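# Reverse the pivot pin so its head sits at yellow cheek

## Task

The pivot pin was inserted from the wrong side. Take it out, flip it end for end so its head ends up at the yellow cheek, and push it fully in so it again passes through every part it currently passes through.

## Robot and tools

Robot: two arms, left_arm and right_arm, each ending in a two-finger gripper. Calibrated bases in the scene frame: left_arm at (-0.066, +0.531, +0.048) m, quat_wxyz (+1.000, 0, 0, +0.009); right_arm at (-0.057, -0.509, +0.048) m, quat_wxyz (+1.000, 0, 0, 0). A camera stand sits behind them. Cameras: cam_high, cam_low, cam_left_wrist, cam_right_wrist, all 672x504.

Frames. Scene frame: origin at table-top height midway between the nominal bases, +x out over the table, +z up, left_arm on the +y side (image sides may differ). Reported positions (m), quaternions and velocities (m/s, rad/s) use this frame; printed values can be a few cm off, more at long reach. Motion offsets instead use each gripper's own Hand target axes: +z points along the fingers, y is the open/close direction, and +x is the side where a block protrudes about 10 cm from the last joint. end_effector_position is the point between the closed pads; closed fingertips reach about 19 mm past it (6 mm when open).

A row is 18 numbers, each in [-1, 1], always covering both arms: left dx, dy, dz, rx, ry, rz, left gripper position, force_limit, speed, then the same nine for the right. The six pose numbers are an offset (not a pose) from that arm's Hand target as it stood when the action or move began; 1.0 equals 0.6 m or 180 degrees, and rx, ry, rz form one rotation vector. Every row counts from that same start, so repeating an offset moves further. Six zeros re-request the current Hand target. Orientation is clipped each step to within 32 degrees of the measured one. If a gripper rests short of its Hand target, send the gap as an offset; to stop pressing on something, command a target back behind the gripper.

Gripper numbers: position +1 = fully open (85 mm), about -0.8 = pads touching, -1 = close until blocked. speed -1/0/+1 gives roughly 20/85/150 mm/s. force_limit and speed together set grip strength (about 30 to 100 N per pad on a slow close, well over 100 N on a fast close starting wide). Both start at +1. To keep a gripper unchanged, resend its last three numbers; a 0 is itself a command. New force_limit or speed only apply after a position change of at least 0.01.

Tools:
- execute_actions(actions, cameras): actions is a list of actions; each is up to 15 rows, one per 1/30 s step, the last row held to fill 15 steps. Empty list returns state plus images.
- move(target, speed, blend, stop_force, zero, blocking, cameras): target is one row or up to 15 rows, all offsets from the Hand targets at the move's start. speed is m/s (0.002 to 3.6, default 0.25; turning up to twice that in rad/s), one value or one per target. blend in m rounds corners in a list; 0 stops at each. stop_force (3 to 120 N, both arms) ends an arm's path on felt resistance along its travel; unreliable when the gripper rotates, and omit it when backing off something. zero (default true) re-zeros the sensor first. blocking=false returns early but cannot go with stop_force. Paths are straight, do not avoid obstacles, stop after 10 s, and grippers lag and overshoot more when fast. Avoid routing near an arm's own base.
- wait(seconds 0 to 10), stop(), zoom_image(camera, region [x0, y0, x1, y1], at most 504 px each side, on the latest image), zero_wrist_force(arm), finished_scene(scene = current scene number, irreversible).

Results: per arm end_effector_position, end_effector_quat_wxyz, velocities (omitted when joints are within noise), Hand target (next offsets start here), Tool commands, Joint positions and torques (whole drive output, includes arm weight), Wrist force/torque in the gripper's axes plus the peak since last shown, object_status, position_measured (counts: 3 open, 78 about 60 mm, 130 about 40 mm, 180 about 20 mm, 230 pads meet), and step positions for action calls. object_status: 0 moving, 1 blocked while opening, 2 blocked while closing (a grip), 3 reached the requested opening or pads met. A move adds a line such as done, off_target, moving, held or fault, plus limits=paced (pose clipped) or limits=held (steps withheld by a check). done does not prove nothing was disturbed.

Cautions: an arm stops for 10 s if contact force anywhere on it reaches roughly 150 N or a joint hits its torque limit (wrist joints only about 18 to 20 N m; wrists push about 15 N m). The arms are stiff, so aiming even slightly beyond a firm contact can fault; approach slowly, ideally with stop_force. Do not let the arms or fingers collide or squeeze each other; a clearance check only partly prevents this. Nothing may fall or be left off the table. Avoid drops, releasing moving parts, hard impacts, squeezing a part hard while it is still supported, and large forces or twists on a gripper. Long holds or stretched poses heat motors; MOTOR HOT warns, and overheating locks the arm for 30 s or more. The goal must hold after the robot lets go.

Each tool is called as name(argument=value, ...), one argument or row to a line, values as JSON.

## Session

execute_actions(
  actions=[],
)

zoom_image(
  camera="cam_high",
  region=[240, 180, 420, 340],
)

zoom_image(
  camera="cam_low",
  region=[400, 150, 570, 300],
)

Scene clock: 0.00 s.
left_arm: end_effector_position=(+0.0291, +0.1226, +0.1458) position_measured=3 object_status=3 end_effector_quat_wxyz=(-0.417, +0.141, +0.897, +0.036) | right_arm: end_effector_position=(+0.6394, -0.3058, +0.1140) position_measured=3 object_status=3 end_effector_quat_wxyz=(+0.015, +0.152, +0.988, -0.038)
Joint positions: left_arm=[-1.281 -1.254 1.943 -1.709 -2.276 -0.744] | right_arm=[3.639 -2.238 -1.357 -1.139 1.492 0.803]
Joint velocities: within noise
Joint torques (N m): no reading
Wrist force (N): no reading
Wrist torque (N m): no reading
Wrist force, peak (N): no reading
Hand target: left_arm +0.0291, +0.1226, +0.1458; -0.417, +0.141, +0.897, +0.036 | right_arm +0.6394, -0.3058, +0.1140; +0.015, +0.152, +0.988, -0.038
Tool commands: left_gripper/position=+1.0 left_gripper/force_limit=+1.0 left_gripper/speed=+1.0 right_gripper/position=+1.0 right_gripper/force_limit=+1.0 right_gripper/speed=+1.0

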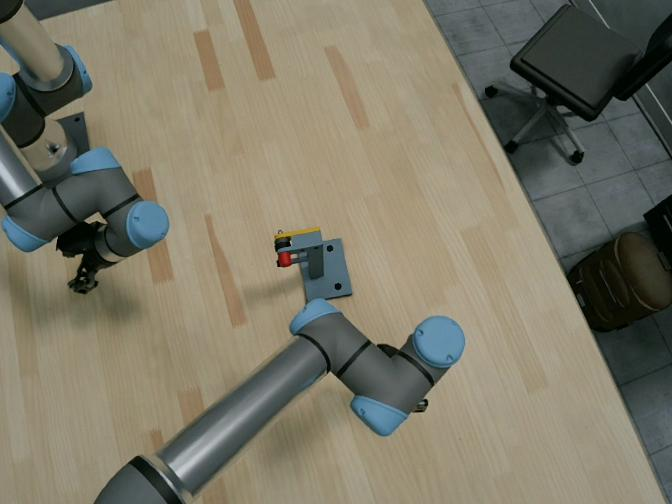

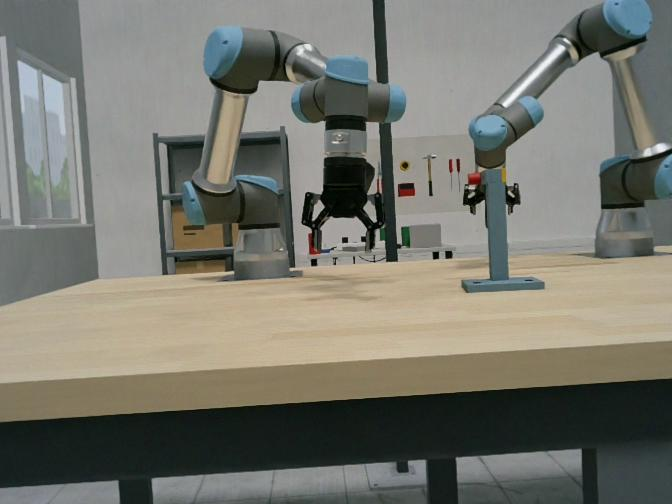

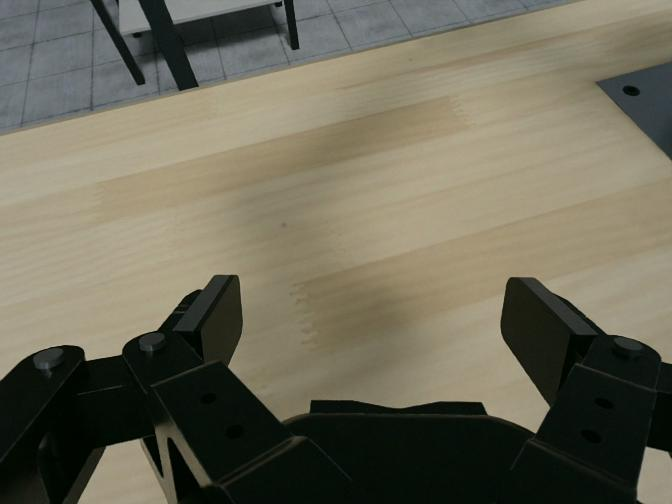

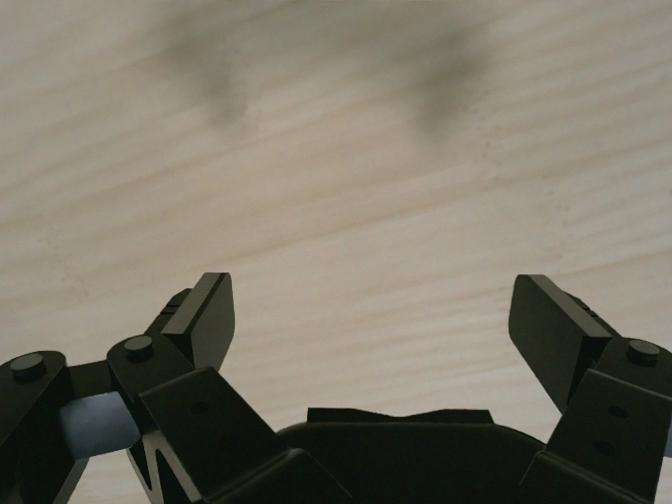

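Scaled by 2.800 from the camera's 672x504 image, which has a finer 960x720 frame.

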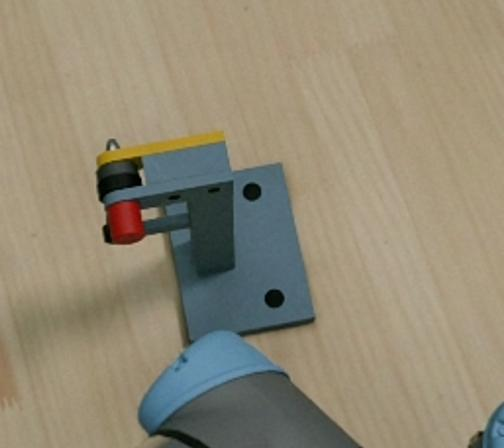

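Scaled by 2.965 from the camera's 672x504 image, which has a finer 960x720 frame.

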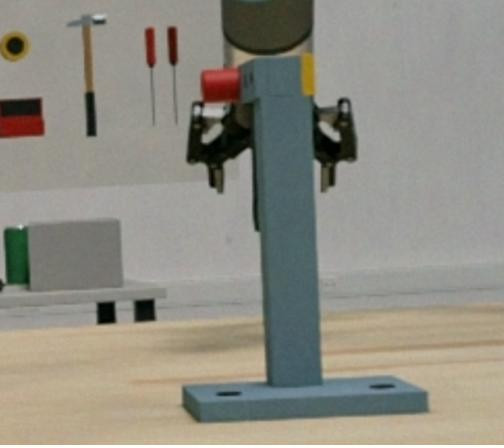

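move(
  target=[
    [-0.145,-0.013,-0.225,-0.022,-0.386,-0.028,1,1,1,0.233,-0.0087,-0.404,0,0,0,1,1,1],
    [-0.2893,-0.0255,-0.449,-0.0441,-0.7723,-0.0564,1,1,1,0.5173,0.3185,-0.379,0.0938,-0.1551,-0.5391,1,1,1],
  ],
  cameras=["all"],
  speed=0.4,
)

Scene clock: 7.50 s.
left_arm: end_effector_position=(+0.3300, +0.0201, +0.1897) position_measured=3 object_status=3 end_effector_quat_wxyz=(+0.704, +0.044, +0.708, -0.043) | right_arm: end_effector_position=(+0.3968, -0.0132, +0.3143) position_measured=3 object_status=3 end_effector_quat_wxyz=(+0.172, -0.640, +0.723, -0.194)
Joint positions: left_arm=[-1.574 -0.629 1.852 -4.323 -0.138 -0.041] | right_arm=[4.366 -1.84 -1.549 -1.195 1.061 -0.259]
Joint torques (N m): left_arm=[8.26 -41.92 -15.3 -1.96 -2.56 1.67] | right_arm=[6.92 47.97 10.77 5 -2.19 -1.41]
Wrist force (N): left_arm=[0.4 -1.6 2.2] | right_arm=[0.9 -0.2 0.5]
Wrist torque (N m): left_arm=[-0.02 0.06 0.22] | right_arm=[-0.04 -0.09 0.05]
Wrist force, peak (N): left_arm=[-0.1 -2.0 2.7] | right_arm=[-0.7 -0.2 1.5]
Hand target: left_arm +0.3300, +0.0201, +0.1897; +0.704, +0.044, +0.707, -0.043 | right_arm +0.3968, -0.0132, +0.3143; +0.172, -0.640, +0.723, -0.194
Off the commanded pose: left_arm 0.000 m, 0 deg | right_arm 0.000 m, 0 deg.
move: done

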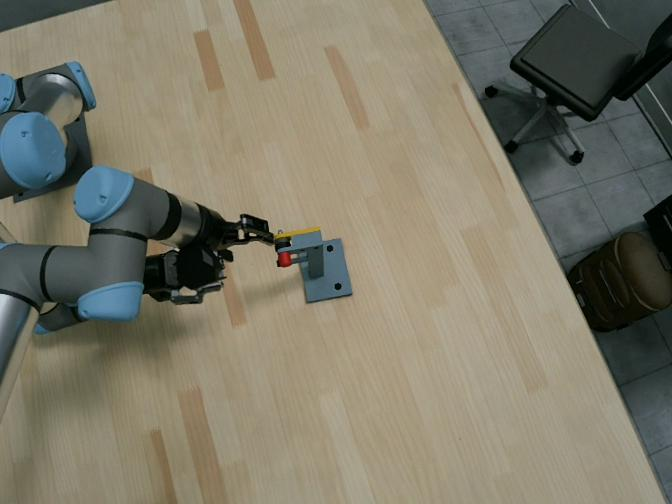

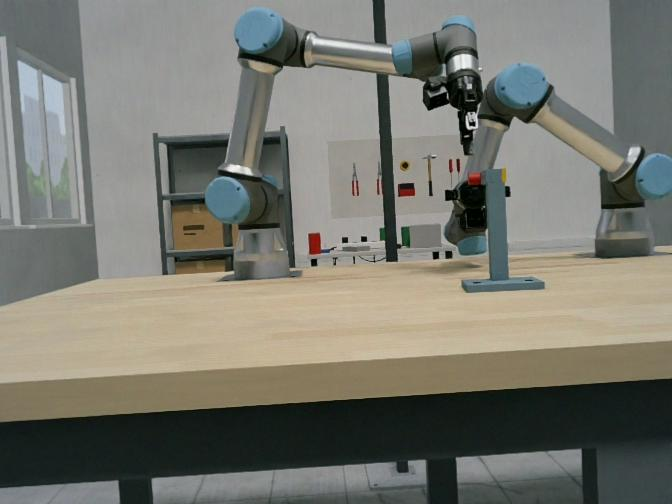

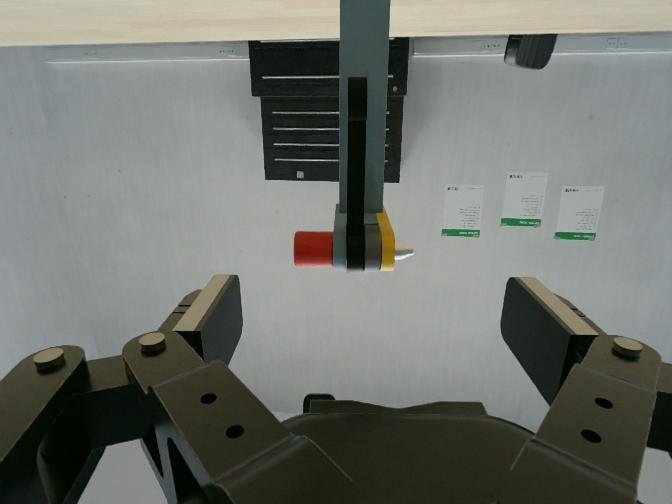

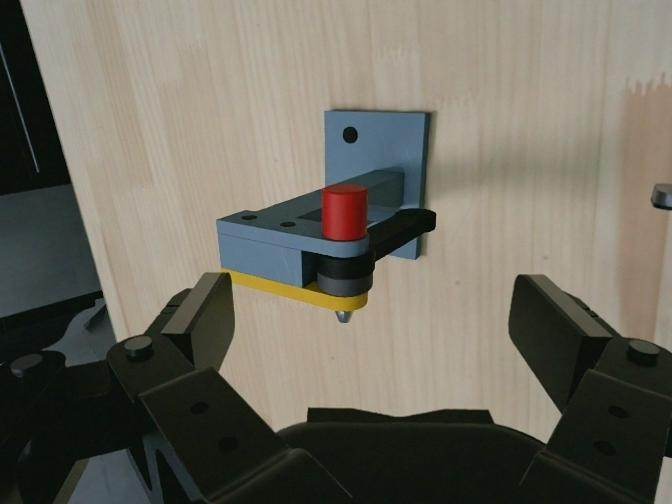

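move(
  target=[
    [0.003,0.0015,0.193,0,0,0,1,-1,-1,0,-0.0107,0.07,0,0,0,0.1,-0.5,-1],
    [0.003,0.0015,0.193,0,0,0,-1,-1,-1,0,-0.0107,0.07,0,0,0,0.1,-0.5,-1],
  ],
  cameras=["cam_left_wrist","cam_right_wrist"],
  speed=0.2,
)

Scene clock: 15.73 s.
left_arm: end_effector_position=(+0.4450, +0.0067, +0.1874) position_measured=206 object_status=2 end_effector_quat_wxyz=(+0.704, +0.044, +0.707, -0.043) | right_arm: end_effector_position=(+0.4232, -0.0164, +0.2811) position_measured=117 object_status=3 end_effector_quat_wxyz=(+0.172, -0.640, +0.723, -0.194)
Joint positions: left_arm=[-1.353 -0.566 1.663 -4.226 -0.359 -0.011] | right_arm=[4.323 -1.892 -1.574 -1.094 1.067 -0.308]
Joint torques (N m): left_arm=[8.88 -46.04 -5.45 -2.64 8.62 0.98] | right_arm=[-6.74 31.24 10.72 5.1 0.36 -1.26]
Wrist force (N): left_arm=[-3.6 -28.4 -0.4] | right_arm=[0.6 -0.5 0.3]
Wrist torque (N m): left_arm=[0.24 0.15 0.53] | right_arm=[-0.09 -0.04 0.06]
Wrist force, peak (N): left_arm=[-3.6 -28.9 1.9] | right_arm=[0.7 -0.4 1.1]
Hand target: left_arm +0.4450, +0.0068, +0.1874; +0.704, +0.044, +0.707, -0.043 | right_arm +0.4232, -0.0164, +0.2811; +0.172, -0.640, +0.723, -0.194
Off the commanded pose: left_arm 0.000 m, 0 deg | right_arm 0.000 m, 0 deg.
move: done
Images, in order (width x height): cam_left_wrist 672x504, cam_right_wrist 672x504.

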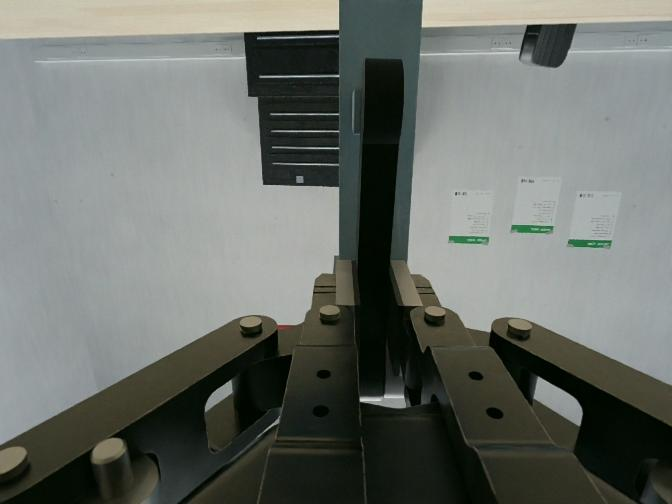

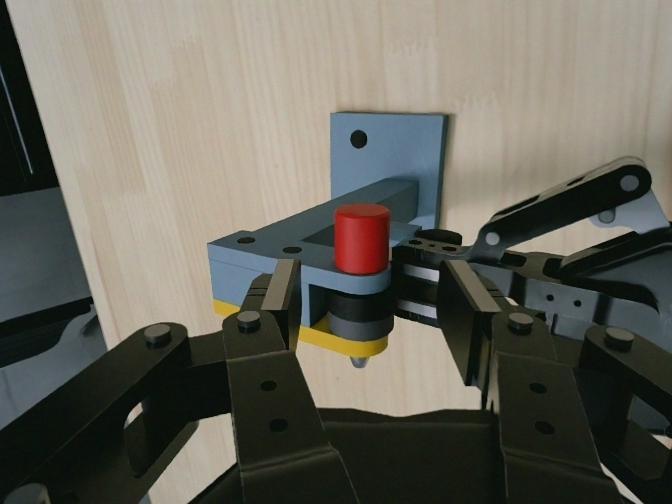

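move(
  target=[
    [0,-0.0018,0,0,0,0,-1,-1,-1,0.006,0,0,0,0,0,0.1,-0.5,-1],
    [0,-0.0018,0,0,0,0,-1,-1,-1,0.006,0,0.108,0,0,0,0.1,-0.5,-1],
  ],
  cameras=["cam_low","cam_right_wrist"],
  speed=0.08,
  stop_force=10,
)

zoom_image(
  camera="cam_right_wrist",
  region=[230, 200, 480, 450],
)

Scene clock: 18.00 s.
left_arm: end_effector_position=(+0.4449, +0.0064, +0.1873) position_measured=206 object_status=2 end_effector_quat_wxyz=(+0.704, +0.044, +0.707, -0.043) | right_arm: end_effector_position=(+0.4490, -0.0234, +0.2351) position_measured=117 object_status=3 end_effector_quat_wxyz=(+0.172, -0.640, +0.723, -0.194)
Joint positions: left_arm=[-1.353 -0.565 1.662 -4.225 -0.358 -0.011] | right_arm=[4.279 -1.956 -1.616 -0.965 1.074 -0.356]
Joint torques (N m): left_arm=[17.94 -59.42 -6.97 0.19 1.69 0.47] | right_arm=[8.62 51.36 34.62 0.91 -0.94 1.99]
Wrist force (N): left_arm=[-3.6 -19.7 -3.3] | right_arm=[3.2 -2.6 -0.9]
Wrist torque (N m): left_arm=[0.26 0.13 0.36] | right_arm=[-0.08 -0.05 -0.10]
Wrist force, peak (N): left_arm=[-4.0 -30.4 1.3] | right_arm=[12.8 -2.6 -22.1]
Hand target: left_arm +0.4449, +0.0064, +0.1874; +0.704, +0.044, +0.707, -0.043 (not the last commanded pose) | right_arm +0.4490, -0.0234, +0.2351; +0.172, -0.640, +0.723, -0.194 (not the last commanded pose)
Off the commanded pose: left_arm 0.001 m, 0 deg | right_arm 0.012 m, 0 deg.
move: contact (left_arm, right_arm); path passed 1 of 2 targets
Images, in order (width x height): cam_low 672x504, cam_right_wrist 672x504.

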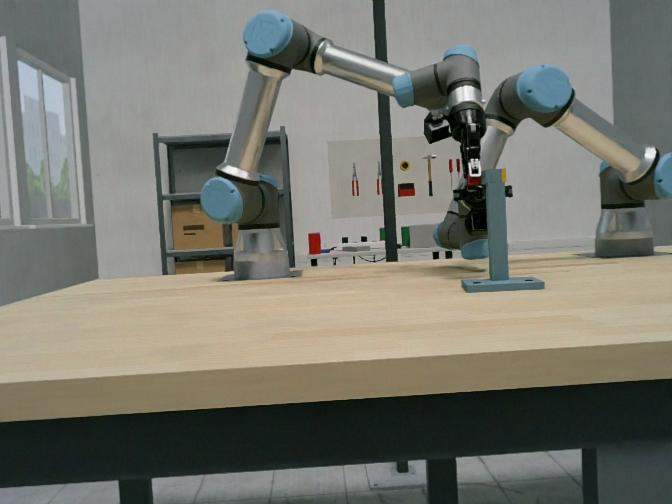

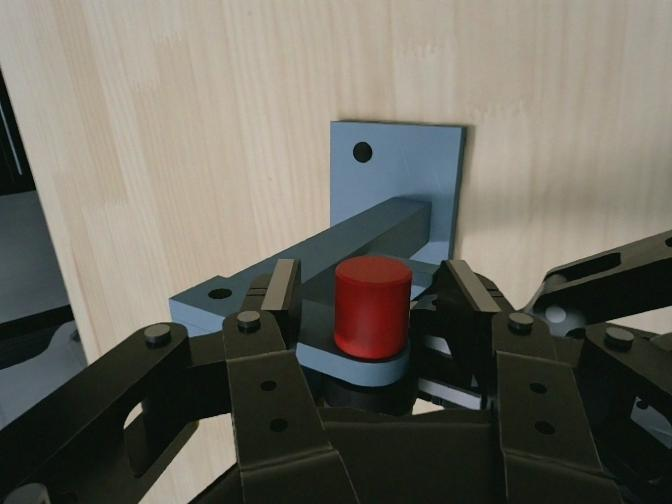

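Scaled by 2.016 from the camera's 672x504 image, which has a finer 960x720 frame.

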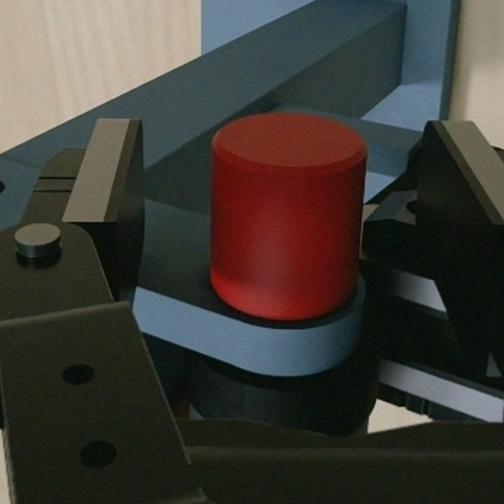

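move(
  target=[
    [0,0,0,0,0,0,-1,-1,-1,0,0,-0.04,0,0,0,0.1,-0.5,-1],
    [0,-0.0012,0,0,0,0,-0.3,-1,-1,0,0,-0.04,0,0,0,0.1,-0.5,-1],
    [0.021,-0.0012,0,0,0,0,-0.3,-1,-1,0,0,-0.04,0,0,0,0.1,-0.5,-1],
    [0.021,-0.0012,0,0,0,0,-1,-1,-1,0,0,-0.04,0,0,0,0.1,-0.5,-1],
  ],
  speed=0.15,
)

Scene clock: 22.43 s.
left_arm: end_effector_position=(+0.4448, +0.0057, +0.1748) position_measured=206 object_status=2 end_effector_quat_wxyz=(+0.704, +0.044, +0.707, -0.043) | right_arm: end_effector_position=(+0.4371, -0.0220, +0.2559) position_measured=117 object_status=3 end_effector_quat_wxyz=(+0.172, -0.640, +0.723, -0.194)
Joint positions: left_arm=[-1.354 -0.538 1.65 -4.241 -0.358 -0.011] | right_arm=[4.298 -1.922 -1.604 -1.021 1.07 -0.335]
Joint torques (N m): left_arm=[-6.97 -45.93 -18.77 -2.88 2.52 1.27] | right_arm=[6.66 50.31 36.24 0.61 -2.82 1.92]
Wrist force (N): left_arm=[1.1 -2.0 1.1] | right_arm=[0.7 -0.4 0.3]
Wrist torque (N m): left_arm=[0.02 -0.01 0.24] | right_arm=[-0.08 -0.07 -0.05]
Wrist force, peak (N): left_arm=[-5.4 -20.6 -1.9] | right_arm=[3.2 -3.3 -1.5]
Hand target: left_arm +0.4448, +0.0057, +0.1748; +0.704, +0.044, +0.707, -0.043 | right_arm +0.4371, -0.0220, +0.2559; +0.172, -0.640, +0.723, -0.194
Off the commanded pose: left_arm 0.000 m, 0 deg | right_arm 0.000 m, 0 deg.
move: done

move(
  target=[0,0,0,0,0,0,-1,-1,-1,0,0,0.06,0,0,0,0.1,-0.5,-1],
  speed=0.08,
  stop_force=10,
)

move(
  target=[0,0,0,0,0,0,-1,-1,-1,0,0,0,0,0,0,-1,0,-1],
  cameras=["cam_right_wrist"],
)

Scene clock: 24.07 s.
left_arm: end_effector_position=(+0.4448, +0.0057, +0.1748) position_measured=206 object_status=2 end_effector_quat_wxyz=(+0.704, +0.044, +0.707, -0.043) | right_arm: end_effector_position=(+0.4550, -0.0242, +0.2247) position_measured=117 object_status=3 end_effector_quat_wxyz=(+0.172, -0.640, +0.723, -0.194)
Joint positions: left_arm=[-1.354 -0.538 1.65 -4.241 -0.358 -0.011] | right_arm=[4.27 -1.974 -1.621 -0.938 1.075 -0.367]
Joint torques (N m): left_arm=[-0.08 -48.36 -16.41 -2.36 2.82 1.34] | right_arm=[-7.34 33.66 8.53 5.14 0.29 -1.44]
Wrist force (N): left_arm=[-0.2 -2.1 1.2] | right_arm=[0.8 -0.5 0.1]
Wrist torque (N m): left_arm=[0.00 0.09 0.24] | right_arm=[-0.08 -0.06 0.07]
Wrist force, peak (N): left_arm=[1.3 -2.0 1.0] | right_arm=[0.9 -0.4 1.2]
Hand target: left_arm +0.4448, +0.0057, +0.1748; +0.704, +0.044, +0.707, -0.043 | right_arm +0.4550, -0.0242, +0.2247; +0.172, -0.640, +0.723, -0.194
Off the commanded pose: left_arm 0.000 m, 0 deg | right_arm 0.000 m, 0 deg.
move: done

Scene clock: 25.63 s.
left_arm: end_effector_position=(+0.4448, +0.0057, +0.1748) position_measured=206 object_status=2 end_effector_quat_wxyz=(+0.704, +0.044, +0.707, -0.043) | right_arm: end_effector_position=(+0.4550, -0.0242, +0.2247) position_measured=176 object_status=0 end_effector_quat_wxyz=(+0.172, -0.640, +0.723, -0.194)
Joint positions: left_arm=[-1.354 -0.538 1.65 -4.241 -0.358 -0.011] | right_arm=[4.27 -1.974 -1.621 -0.938 1.075 -0.367]
Joint torques (N m): left_arm=[5.55 -51.12 -15.31 -1.9 2.71 1.13] | right_arm=[-4.98 33.86 9.33 2.88 0.35 -1.48]
Wrist force (N): left_arm=[-2.5 -2.2 1.4] | right_arm=[2.8 -2.9 -6.8]
Wrist torque (N m): left_arm=[0.00 0.09 0.22] | right_arm=[-0.11 -0.12 0.07]
Wrist force, peak (N): left_arm=[-3.3 -2.0 1.4] | right_arm=[2.7 -3.6 -7.3]
Hand target: left_arm +0.4448, +0.0057, +0.1748; +0.704, +0.044, +0.707, -0.043 | right_arm +0.4550, -0.0242, +0.2247; +0.172, -0.640, +0.723, -0.194
Off the commanded pose: left_arm 0.000 m, 0 deg | right_arm 0.000 m, 0 deg.
move: done
Images, in order (width x height): cam_right_wrist 672x504.

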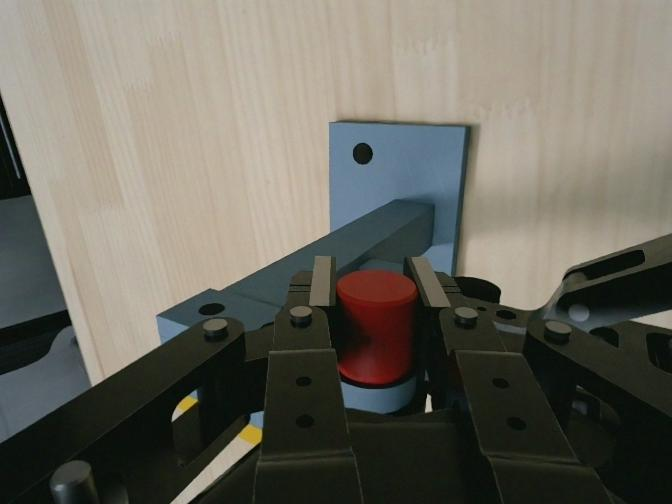

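move(
  target=[0,0,0,0,0,0,-1,-1,-1,0.045,0,0,0,0,0,-1,0,-1],
  speed=0.05,
)

move(
  target=[
    [0,0,0,0,0,0,-0.3,-1,-1,0,0,0,0,0,0,-1,0,-1],
    [-0.021,0,-0.005,0,0,0,-0.3,-1,-1,0,0,0,0,0,0,-1,0,-1],
    [-0.021,0,-0.005,0,0,0,-1,-1,-1,0,0,0,0,0,0,-1,0,-1],
  ],
  speed=0.1,
)

Scene clock: 27.03 s.
left_arm: end_effector_position=(+0.4448, +0.0057, +0.1748) position_measured=206 object_status=2 end_effector_quat_wxyz=(+0.704, +0.044, +0.707, -0.043) | right_arm: end_effector_position=(+0.4517, -0.0509, +0.2247) position_measured=176 object_status=2 end_effector_quat_wxyz=(+0.172, -0.640, +0.723, -0.194)
Joint positions: left_arm=[-1.354 -0.538 1.65 -4.241 -0.358 -0.011] | right_arm=[4.256 -1.925 -1.694 -0.906 1.078 -0.383]
Joint torques (N m): left_arm=[6.87 -52.97 -14 -1.67 2.56 1.39] | right_arm=[-6.83 50.28 8.29 4.6 0.64 -1.61]
Wrist force (N): left_arm=[0.5 -2.1 0.2] | right_arm=[-0.2 -1.5 0.5]
Wrist torque (N m): left_arm=[0.06 0.03 0.23] | right_arm=[-0.08 -0.08 0.16]
Wrist force, peak (N): left_arm=[-3.4 -2.3 1.8] | right_arm=[-2.8 -6.1 -6.5]
Hand target: left_arm +0.4448, +0.0057, +0.1748; +0.704, +0.044, +0.707, -0.043 | right_arm +0.4517, -0.0510, +0.2247; +0.172, -0.640, +0.723, -0.194
Off the commanded pose: left_arm 0.000 m, 0 deg | right_arm 0.000 m, 0 deg.
move: done

Scene clock: 29.80 s.
left_arm: end_effector_position=(+0.4418, +0.0060, +0.1874) position_measured=206 object_status=0 end_effector_quat_wxyz=(+0.704, +0.044, +0.707, -0.043) | right_arm: end_effector_position=(+0.4517, -0.0510, +0.2247) position_measured=176 object_status=2 end_effector_quat_wxyz=(+0.172, -0.640, +0.723, -0.194)
Joint positions: left_arm=[-1.359 -0.566 1.666 -4.228 -0.353 -0.011] | right_arm=[4.256 -1.925 -1.694 -0.906 1.078 -0.383]
Joint torques (N m): left_arm=[-4.59 -62.64 -3.12 0.05 2.7 -0.76] | right_arm=[-6.72 49.12 9.76 4.48 0.38 -1.33]
Wrist force (N): left_arm=[1.4 -5.1 1.9] | right_arm=[0.3 -1.7 0.2]
Wrist torque (N m): left_arm=[0.04 0.02 0.25] | right_arm=[-0.07 -0.09 0.14]
Wrist force, peak (N): left_arm=[1.3 -5.6 2.8] | right_arm=[-0.1 -2.9 -0.6]
Hand target: left_arm +0.4419, +0.0061, +0.1874; +0.704, +0.044, +0.707, -0.043 | right_arm +0.4517, -0.0510, +0.2247; +0.172, -0.640, +0.723, -0.194
Off the commanded pose: left_arm 0.000 m, 0 deg | right_arm 0.000 m, 0 deg.
move: done

move(
  target=[
    [0,0.0008,0,0,0,0,-1,-1,-1,0,0,0,0,0,0,-1,0,-1],
    [0,0.0008,0,0,0,0,-1,-1,-1,0.078,0,0,0,0,0,-1,0,-1],
  ],
  speed=0.06,
  cameras=["cam_high","cam_left_wrist"],
)

zoom_image(
  camera="cam_high",
  region=[250, 210, 330, 290],
)

Scene clock: 32.07 s.
left_arm: end_effector_position=(+0.4419, +0.0065, +0.1874) position_measured=206 object_status=2 end_effector_quat_wxyz=(+0.704, +0.044, +0.707, -0.043) | right_arm: end_effector_position=(+0.4461, -0.0974, +0.2248) position_measured=176 object_status=2 end_effector_quat_wxyz=(+0.172, -0.640, +0.723, -0.194)
Joint positions: left_arm=[-1.359 -0.567 1.667 -4.229 -0.353 -0.011] | right_arm=[4.228 -1.843 -1.812 -0.856 1.083 -0.414]
Joint torques (N m): left_arm=[15.43 -62.29 -15.41 -4.2 0.12 0.43] | right_arm=[-7.15 46.91 10.41 5.3 0.1 -1.61]
Wrist force (N): left_arm=[6.3 -12.3 -0.3] | right_arm=[0.9 0.1 1.4]
Wrist torque (N m): left_arm=[0.15 -0.08 0.36] | right_arm=[-0.08 -0.08 0.07]
Wrist force, peak (N): left_arm=[-2.5 -14.4 7.5] | right_arm=[-3.0 -2.6 -0.6]
Hand target: left_arm +0.4419, +0.0065, +0.1874; +0.704, +0.044, +0.707, -0.043 | right_arm +0.4461, -0.0974, +0.2248; +0.172, -0.640, +0.723, -0.194
Off the commanded pose: left_arm 0.000 m, 0 deg | right_arm 0.000 m, 0 deg.
move: done
Images, in order (width x height): cam_high 672x504, cam_left_wrist 672x504.

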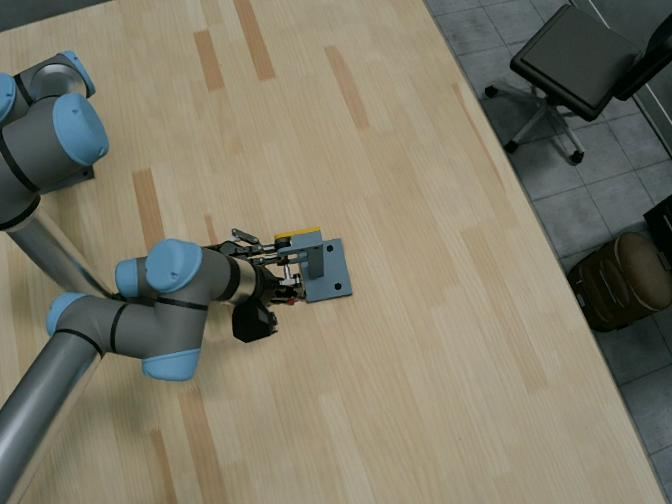

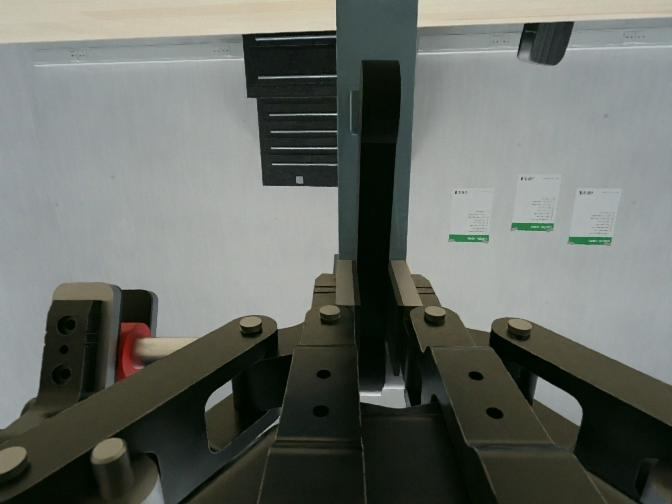

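Scaled by 6.300 from the camera's 672x504 image, which has a finer 960x720 frame.

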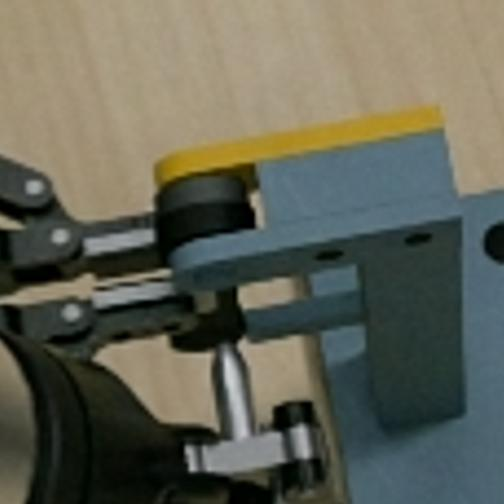

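move(
  target=[
    [0,0,0,0,0,0,-1,-1,-1,0,0,-0.2,0,0,0,-1,0,-1],
    [0,0,0,0,0,0,-1,-1,-1,-0.17,0,-0.2,0,0,0.5,-1,0,-1],
    [0,0,0,0,0,0,-1,-1,-1,-0.3417,0,-0.2,0,0,1,-1,0,-1],
    [0,0,0,0,0,0,-1,-1,-1,-0.3417,0,0,0,0,1,-1,0,-1],
  ],
  blend=[0.02,0.02,0.02,0],
  speed=0.35,
  cameras=["cam_high","cam_low","cam_right_wrist"],
)

zoom_image(
  camera="cam_high",
  region=[250, 190, 330, 270],
)

Scene clock: 38.47 s.
left_arm: end_effector_position=(+0.4419, +0.0065, +0.1874) position_measured=206 object_status=2 end_effector_quat_wxyz=(+0.704, +0.044, +0.707, -0.043) | right_arm: end_effector_position=(+0.4709, +0.1061, +0.2247) position_measured=176 object_status=2 end_effector_quat_wxyz=(+0.194, +0.723, +0.640, +0.172)
Joint positions: left_arm=[-1.359 -0.567 1.667 -4.229 -0.353 -0.011] | right_arm=[4.326 -2.233 -1.201 -1.129 1.066 2.838]
Joint torques (N m): left_arm=[15.97 -64.09 -18.51 -3.97 -0.37 1.34] | right_arm=[-6.79 46.6 37.25 5.44 0.4 -0.94]
Wrist force (N): left_arm=[6.9 -12.4 -0.5] | right_arm=[-1.1 -0.3 1.0]
Wrist torque (N m): left_arm=[0.13 -0.09 0.36] | right_arm=[0.17 0.15 0.05]
Wrist force, peak (N): left_arm=[7.4 -12.7 -0.7] | right_arm=[1.1 0.5 4.0]
Hand target: left_arm +0.4419, +0.0065, +0.1874; +0.704, +0.044, +0.707, -0.043 | right_arm +0.4709, +0.1061, +0.2246; +0.194, +0.723, +0.640, +0.172
Off the commanded pose: left_arm 0.000 m, 0 deg | right_arm 0.000 m, 0 deg.
move: done
Images, in order (width x height): cam_high 672x504, cam_low 672x504, cam_right_wrist 672x504.

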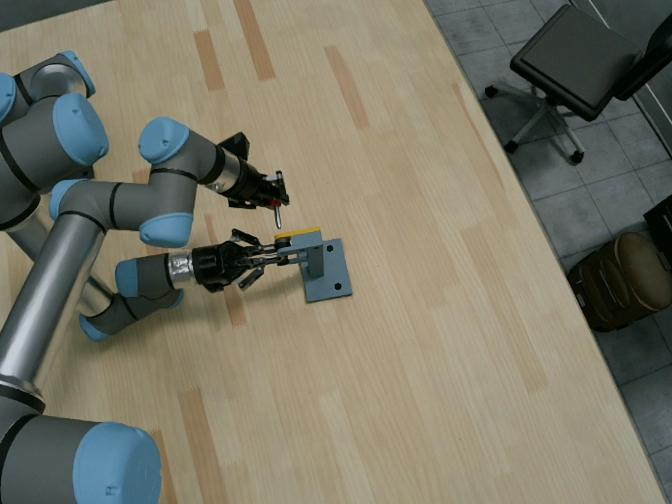

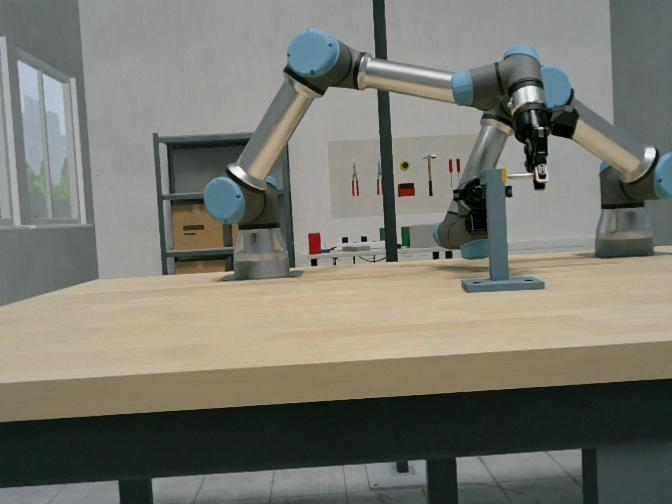

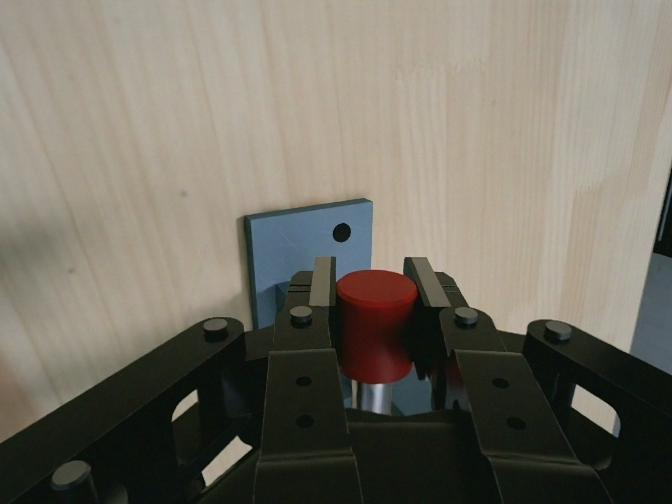

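Scaled by 6.300 from the camera's 672x504 image, which has a finer 960x720 frame.

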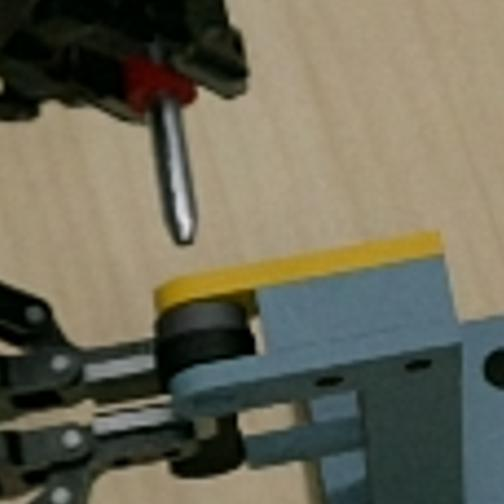

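move(
  target=[
    [0,-0.0007,0,0,0,0,-1,-1,-1,-0.03,0,0,0,0,0,-1,0,-1],
    [0,-0.0007,0,0,0,0,-1,-1,-1,-0.09,0,0,0,0,0,-1,0,-1],
  ],
  speed=0.03,
  stop_force=8,
  cameras=["cam_high"],
)

zoom_image(
  camera="cam_high",
  region=[250, 190, 330, 270],
)

Scene clock: 41.53 s.
left_arm: end_effector_position=(+0.4418, +0.0061, +0.1874) position_measured=206 object_status=2 end_effector_quat_wxyz=(+0.704, +0.044, +0.707, -0.043) | right_arm: end_effector_position=(+0.4644, +0.0525, +0.2246) position_measured=176 object_status=2 end_effector_quat_wxyz=(+0.194, +0.723, +0.640, +0.172)
Joint positions: left_arm=[-1.359 -0.566 1.666 -4.228 -0.353 -0.011] | right_arm=[4.305 -2.121 -1.39 -1.041 1.069 2.815]
Joint torques (N m): left_arm=[-3.65 -46.66 -17.17 0.45 3.46 0.22] | right_arm=[-10.44 54.53 5.31 2.86 0.74 -1.31]
Wrist force (N): left_arm=[-7.6 -5.2 -2.4] | right_arm=[3.5 4.6 -6.5]
Wrist torque (N m): left_arm=[0.08 0.09 0.30] | right_arm=[0.18 0.23 -0.01]
Wrist force, peak (N): left_arm=[7.7 -12.4 -0.6] | right_arm=[3.7 4.8 -6.6]
Hand target: left_arm +0.4418, +0.0061, +0.1874; +0.704, +0.044, +0.707, -0.043 | right_arm +0.4644, +0.0525, +0.2246; +0.194, +0.723, +0.640, +0.172
Off the commanded pose: left_arm 0.000 m, 0 deg | right_arm 0.000 m, 0 deg.
move: contact (left_arm)
Images, in order (width x height): cam_high 672x504.

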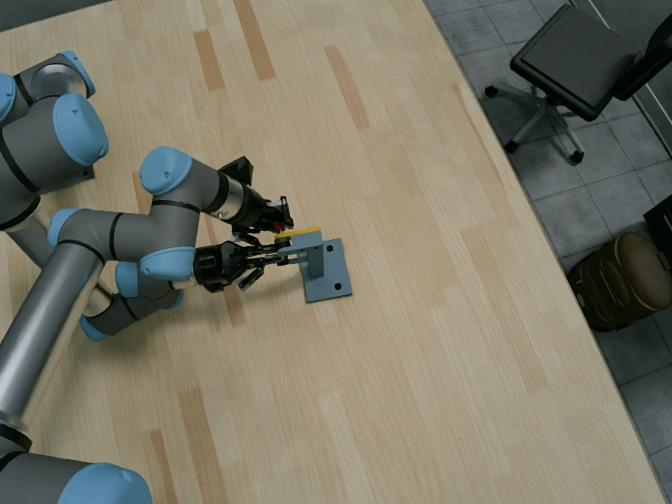

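Scaled by 6.300 from the camera's 672x504 image, which has a finer 960x720 frame.

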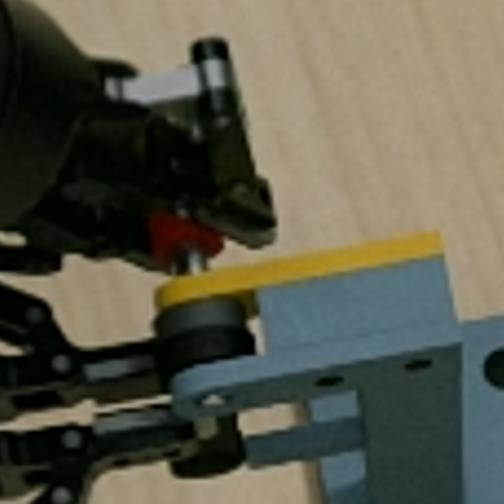

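move(
  target=[
    [0,0,0,0,0,0,-1,-1,-1,-0.001,0.0004,-0.0005,0,0,0,-1,0,-1],
    [0,0,0,0,0,0,-1,-1,-1,-0.035,0.0004,-0.0005,0,0,0,-1,0,-1],
  ],
  speed=0.02,
  stop_force=16,
  cameras=["cam_high","cam_right_wrist"],
)

zoom_image(
  camera="cam_high",
  region=[250, 190, 330, 270],
)

Scene clock: 43.70 s.
left_arm: end_effector_position=(+0.4418, +0.0061, +0.1874) position_measured=206 object_status=2 end_effector_quat_wxyz=(+0.704, +0.044, +0.707, -0.043) | right_arm: end_effector_position=(+0.4627, +0.0386, +0.2251) position_measured=176 object_status=2 end_effector_quat_wxyz=(+0.194, +0.723, +0.640, +0.172)
Joint positions: left_arm=[-1.359 -0.566 1.666 -4.228 -0.353 -0.011] | right_arm=[4.299 -2.093 -1.434 -1.022 1.07 2.808]
Joint torques (N m): left_arm=[-3.5 -49.53 -17.27 0.53 3.5 0.25] | right_arm=[-0.53 43.32 31.82 -1.58 -4.52 0.98]
Wrist force (N): left_arm=[-0.7 -5.7 3.1] | right_arm=[17.0 -1.0 6.0]
Wrist torque (N m): left_arm=[0.11 0.00 0.23] | right_arm=[0.18 0.23 -0.08]
Wrist force, peak (N): left_arm=[-7.8 -5.3 -2.4] | right_arm=[23.6 -4.3 15.8]
Hand target: left_arm +0.4418, +0.0061, +0.1874; +0.704, +0.044, +0.707, -0.043 | right_arm +0.4627, +0.0386, +0.2250; +0.194, +0.723, +0.640, +0.172 (not the last commanded pose)
Off the commanded pose: left_arm 0.000 m, 0 deg | right_arm 0.007 m, 0 deg.
move: contact (right_arm); path passed 1 of 2 targets
Images, in order (width x height): cam_high 672x504, cam_right_wrist 672x504.

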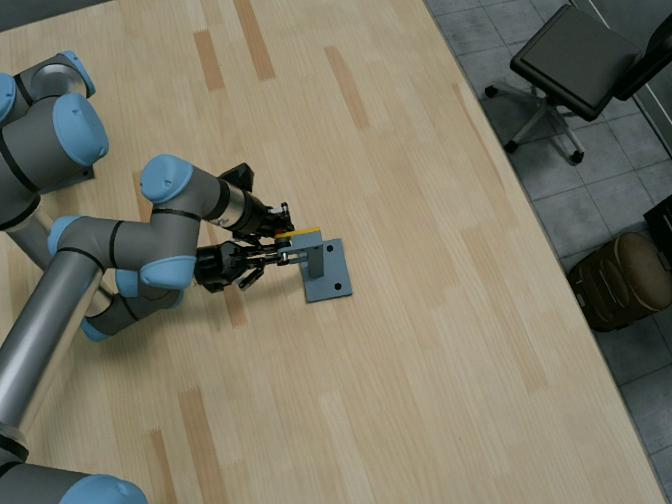

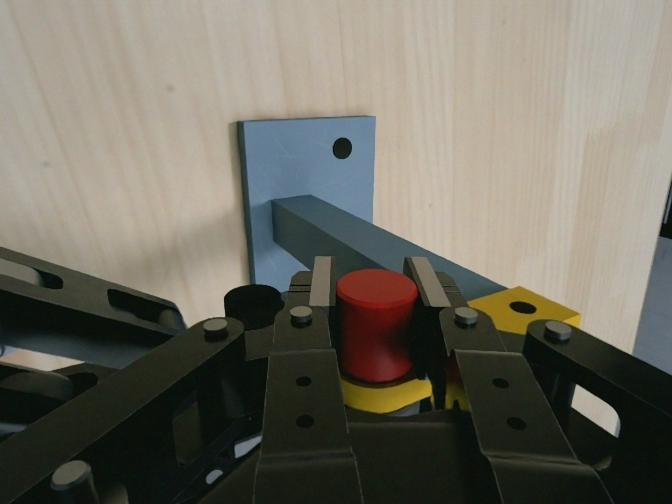

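Scaled by 6.300 from the camera's 672x504 image, which has a finer 960x720 frame.

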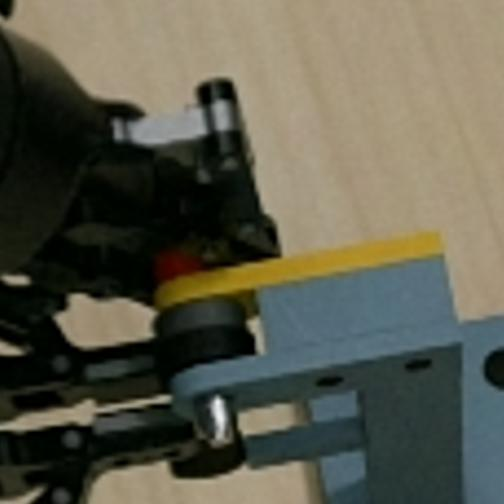

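Seated. Release.

move(
  target=[
    [0,0,0,0,0,0,-1,-1,-1,0.001,0,0,0,0,0,0.1,0,-1],
    [0,0,0,0,0,0,-0.3,-1,-1,0.02,0,-0.18,0,0,0,0.1,0,-1],
    [0,0,-0.18,0,0,0,-0.3,-1,-1,0.02,0,-0.2,0,0,0,0.1,0,-1],
  ],
  speed=0.15,
  cameras=["cam_low","cam_high","cam_right_wrist","cam_left_wrist"],
)

zoom_image(
  camera="cam_right_wrist",
  region=[230, 200, 480, 450],
)

zoom_image(
  camera="cam_left_wrist",
  region=[240, 130, 480, 370],
)

Scene clock: 48.97 s.
left_arm: end_effector_position=(+0.3347, +0.0192, +0.1879) position_measured=167 object_status=3 end_effector_quat_wxyz=(+0.704, +0.044, +0.707, -0.043) | right_arm: end_effector_position=(+0.4045, +0.0579, +0.3289) position_measured=117 object_status=3 end_effector_quat_wxyz=(+0.194, +0.723, +0.640, +0.172)
Joint positions: left_arm=[-1.564 -0.621 1.84 -4.33 -0.148 -0.029] | right_arm=[4.391 -1.987 -1.305 -1.307 1.057 2.912]
Joint torques (N m): left_arm=[-9.44 -58.57 0.27 -2.04 2.48 -1.1] | right_arm=[5.2 55.17 36.3 1.06 -2.63 1.87]
Wrist force (N): left_arm=[0.7 -1.5 2.5] | right_arm=[-1.2 0.4 -0.4]
Wrist torque (N m): left_arm=[0.00 0.04 0.34] | right_arm=[0.19 0.16 -0.08]
Wrist force, peak (N): left_arm=[-1.9 -6.0 3.4] | right_arm=[17.3 0.7 7.1]
Hand target: left_arm +0.3347, +0.0192, +0.1879; +0.704, +0.044, +0.707, -0.043 | right_arm +0.4045, +0.0579, +0.3289; +0.194, +0.723, +0.640, +0.172
Off the commanded pose: left_arm 0.000 m, 0 deg | right_arm 0.000 m, 0 deg.
move: done

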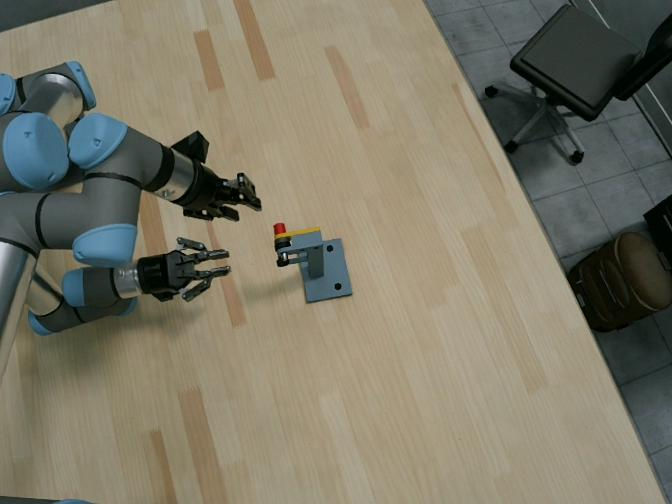

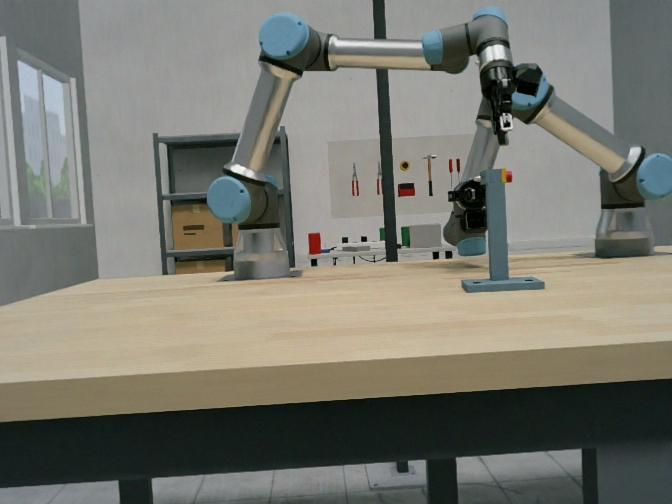

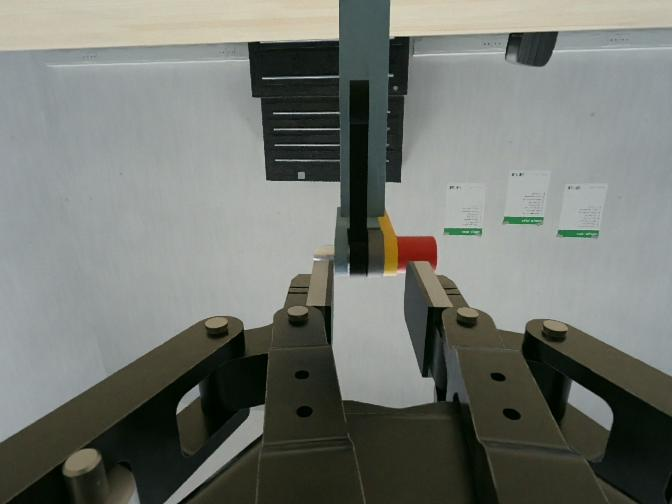

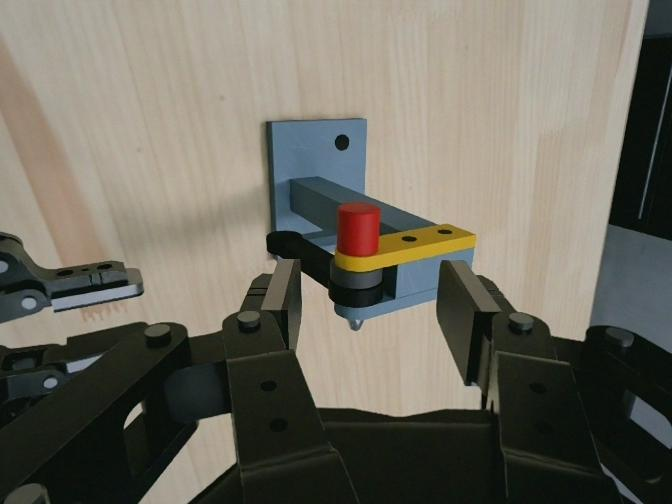

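Scaled by 2.016 from the camera's 672x504 image, which has a finer 960x720 frame.

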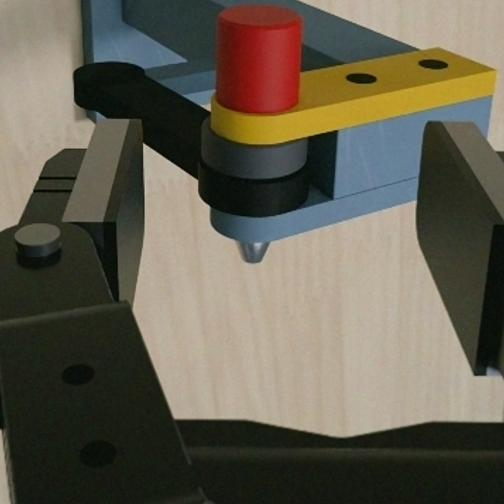

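Scaled by 2.100 from the camera's 672x504 image, which has a finer 960x720 frame.

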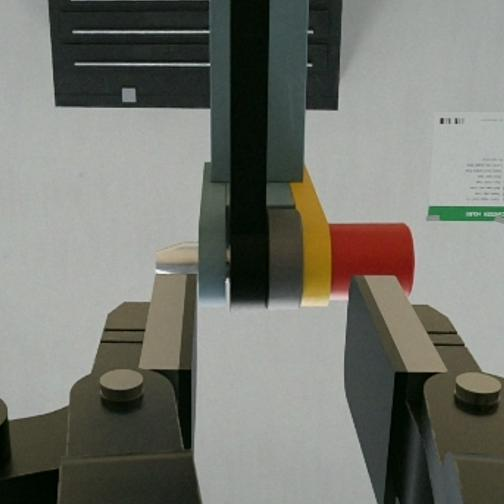

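finished_scene(
  scene=2,
)

The scene is finished: the task was done.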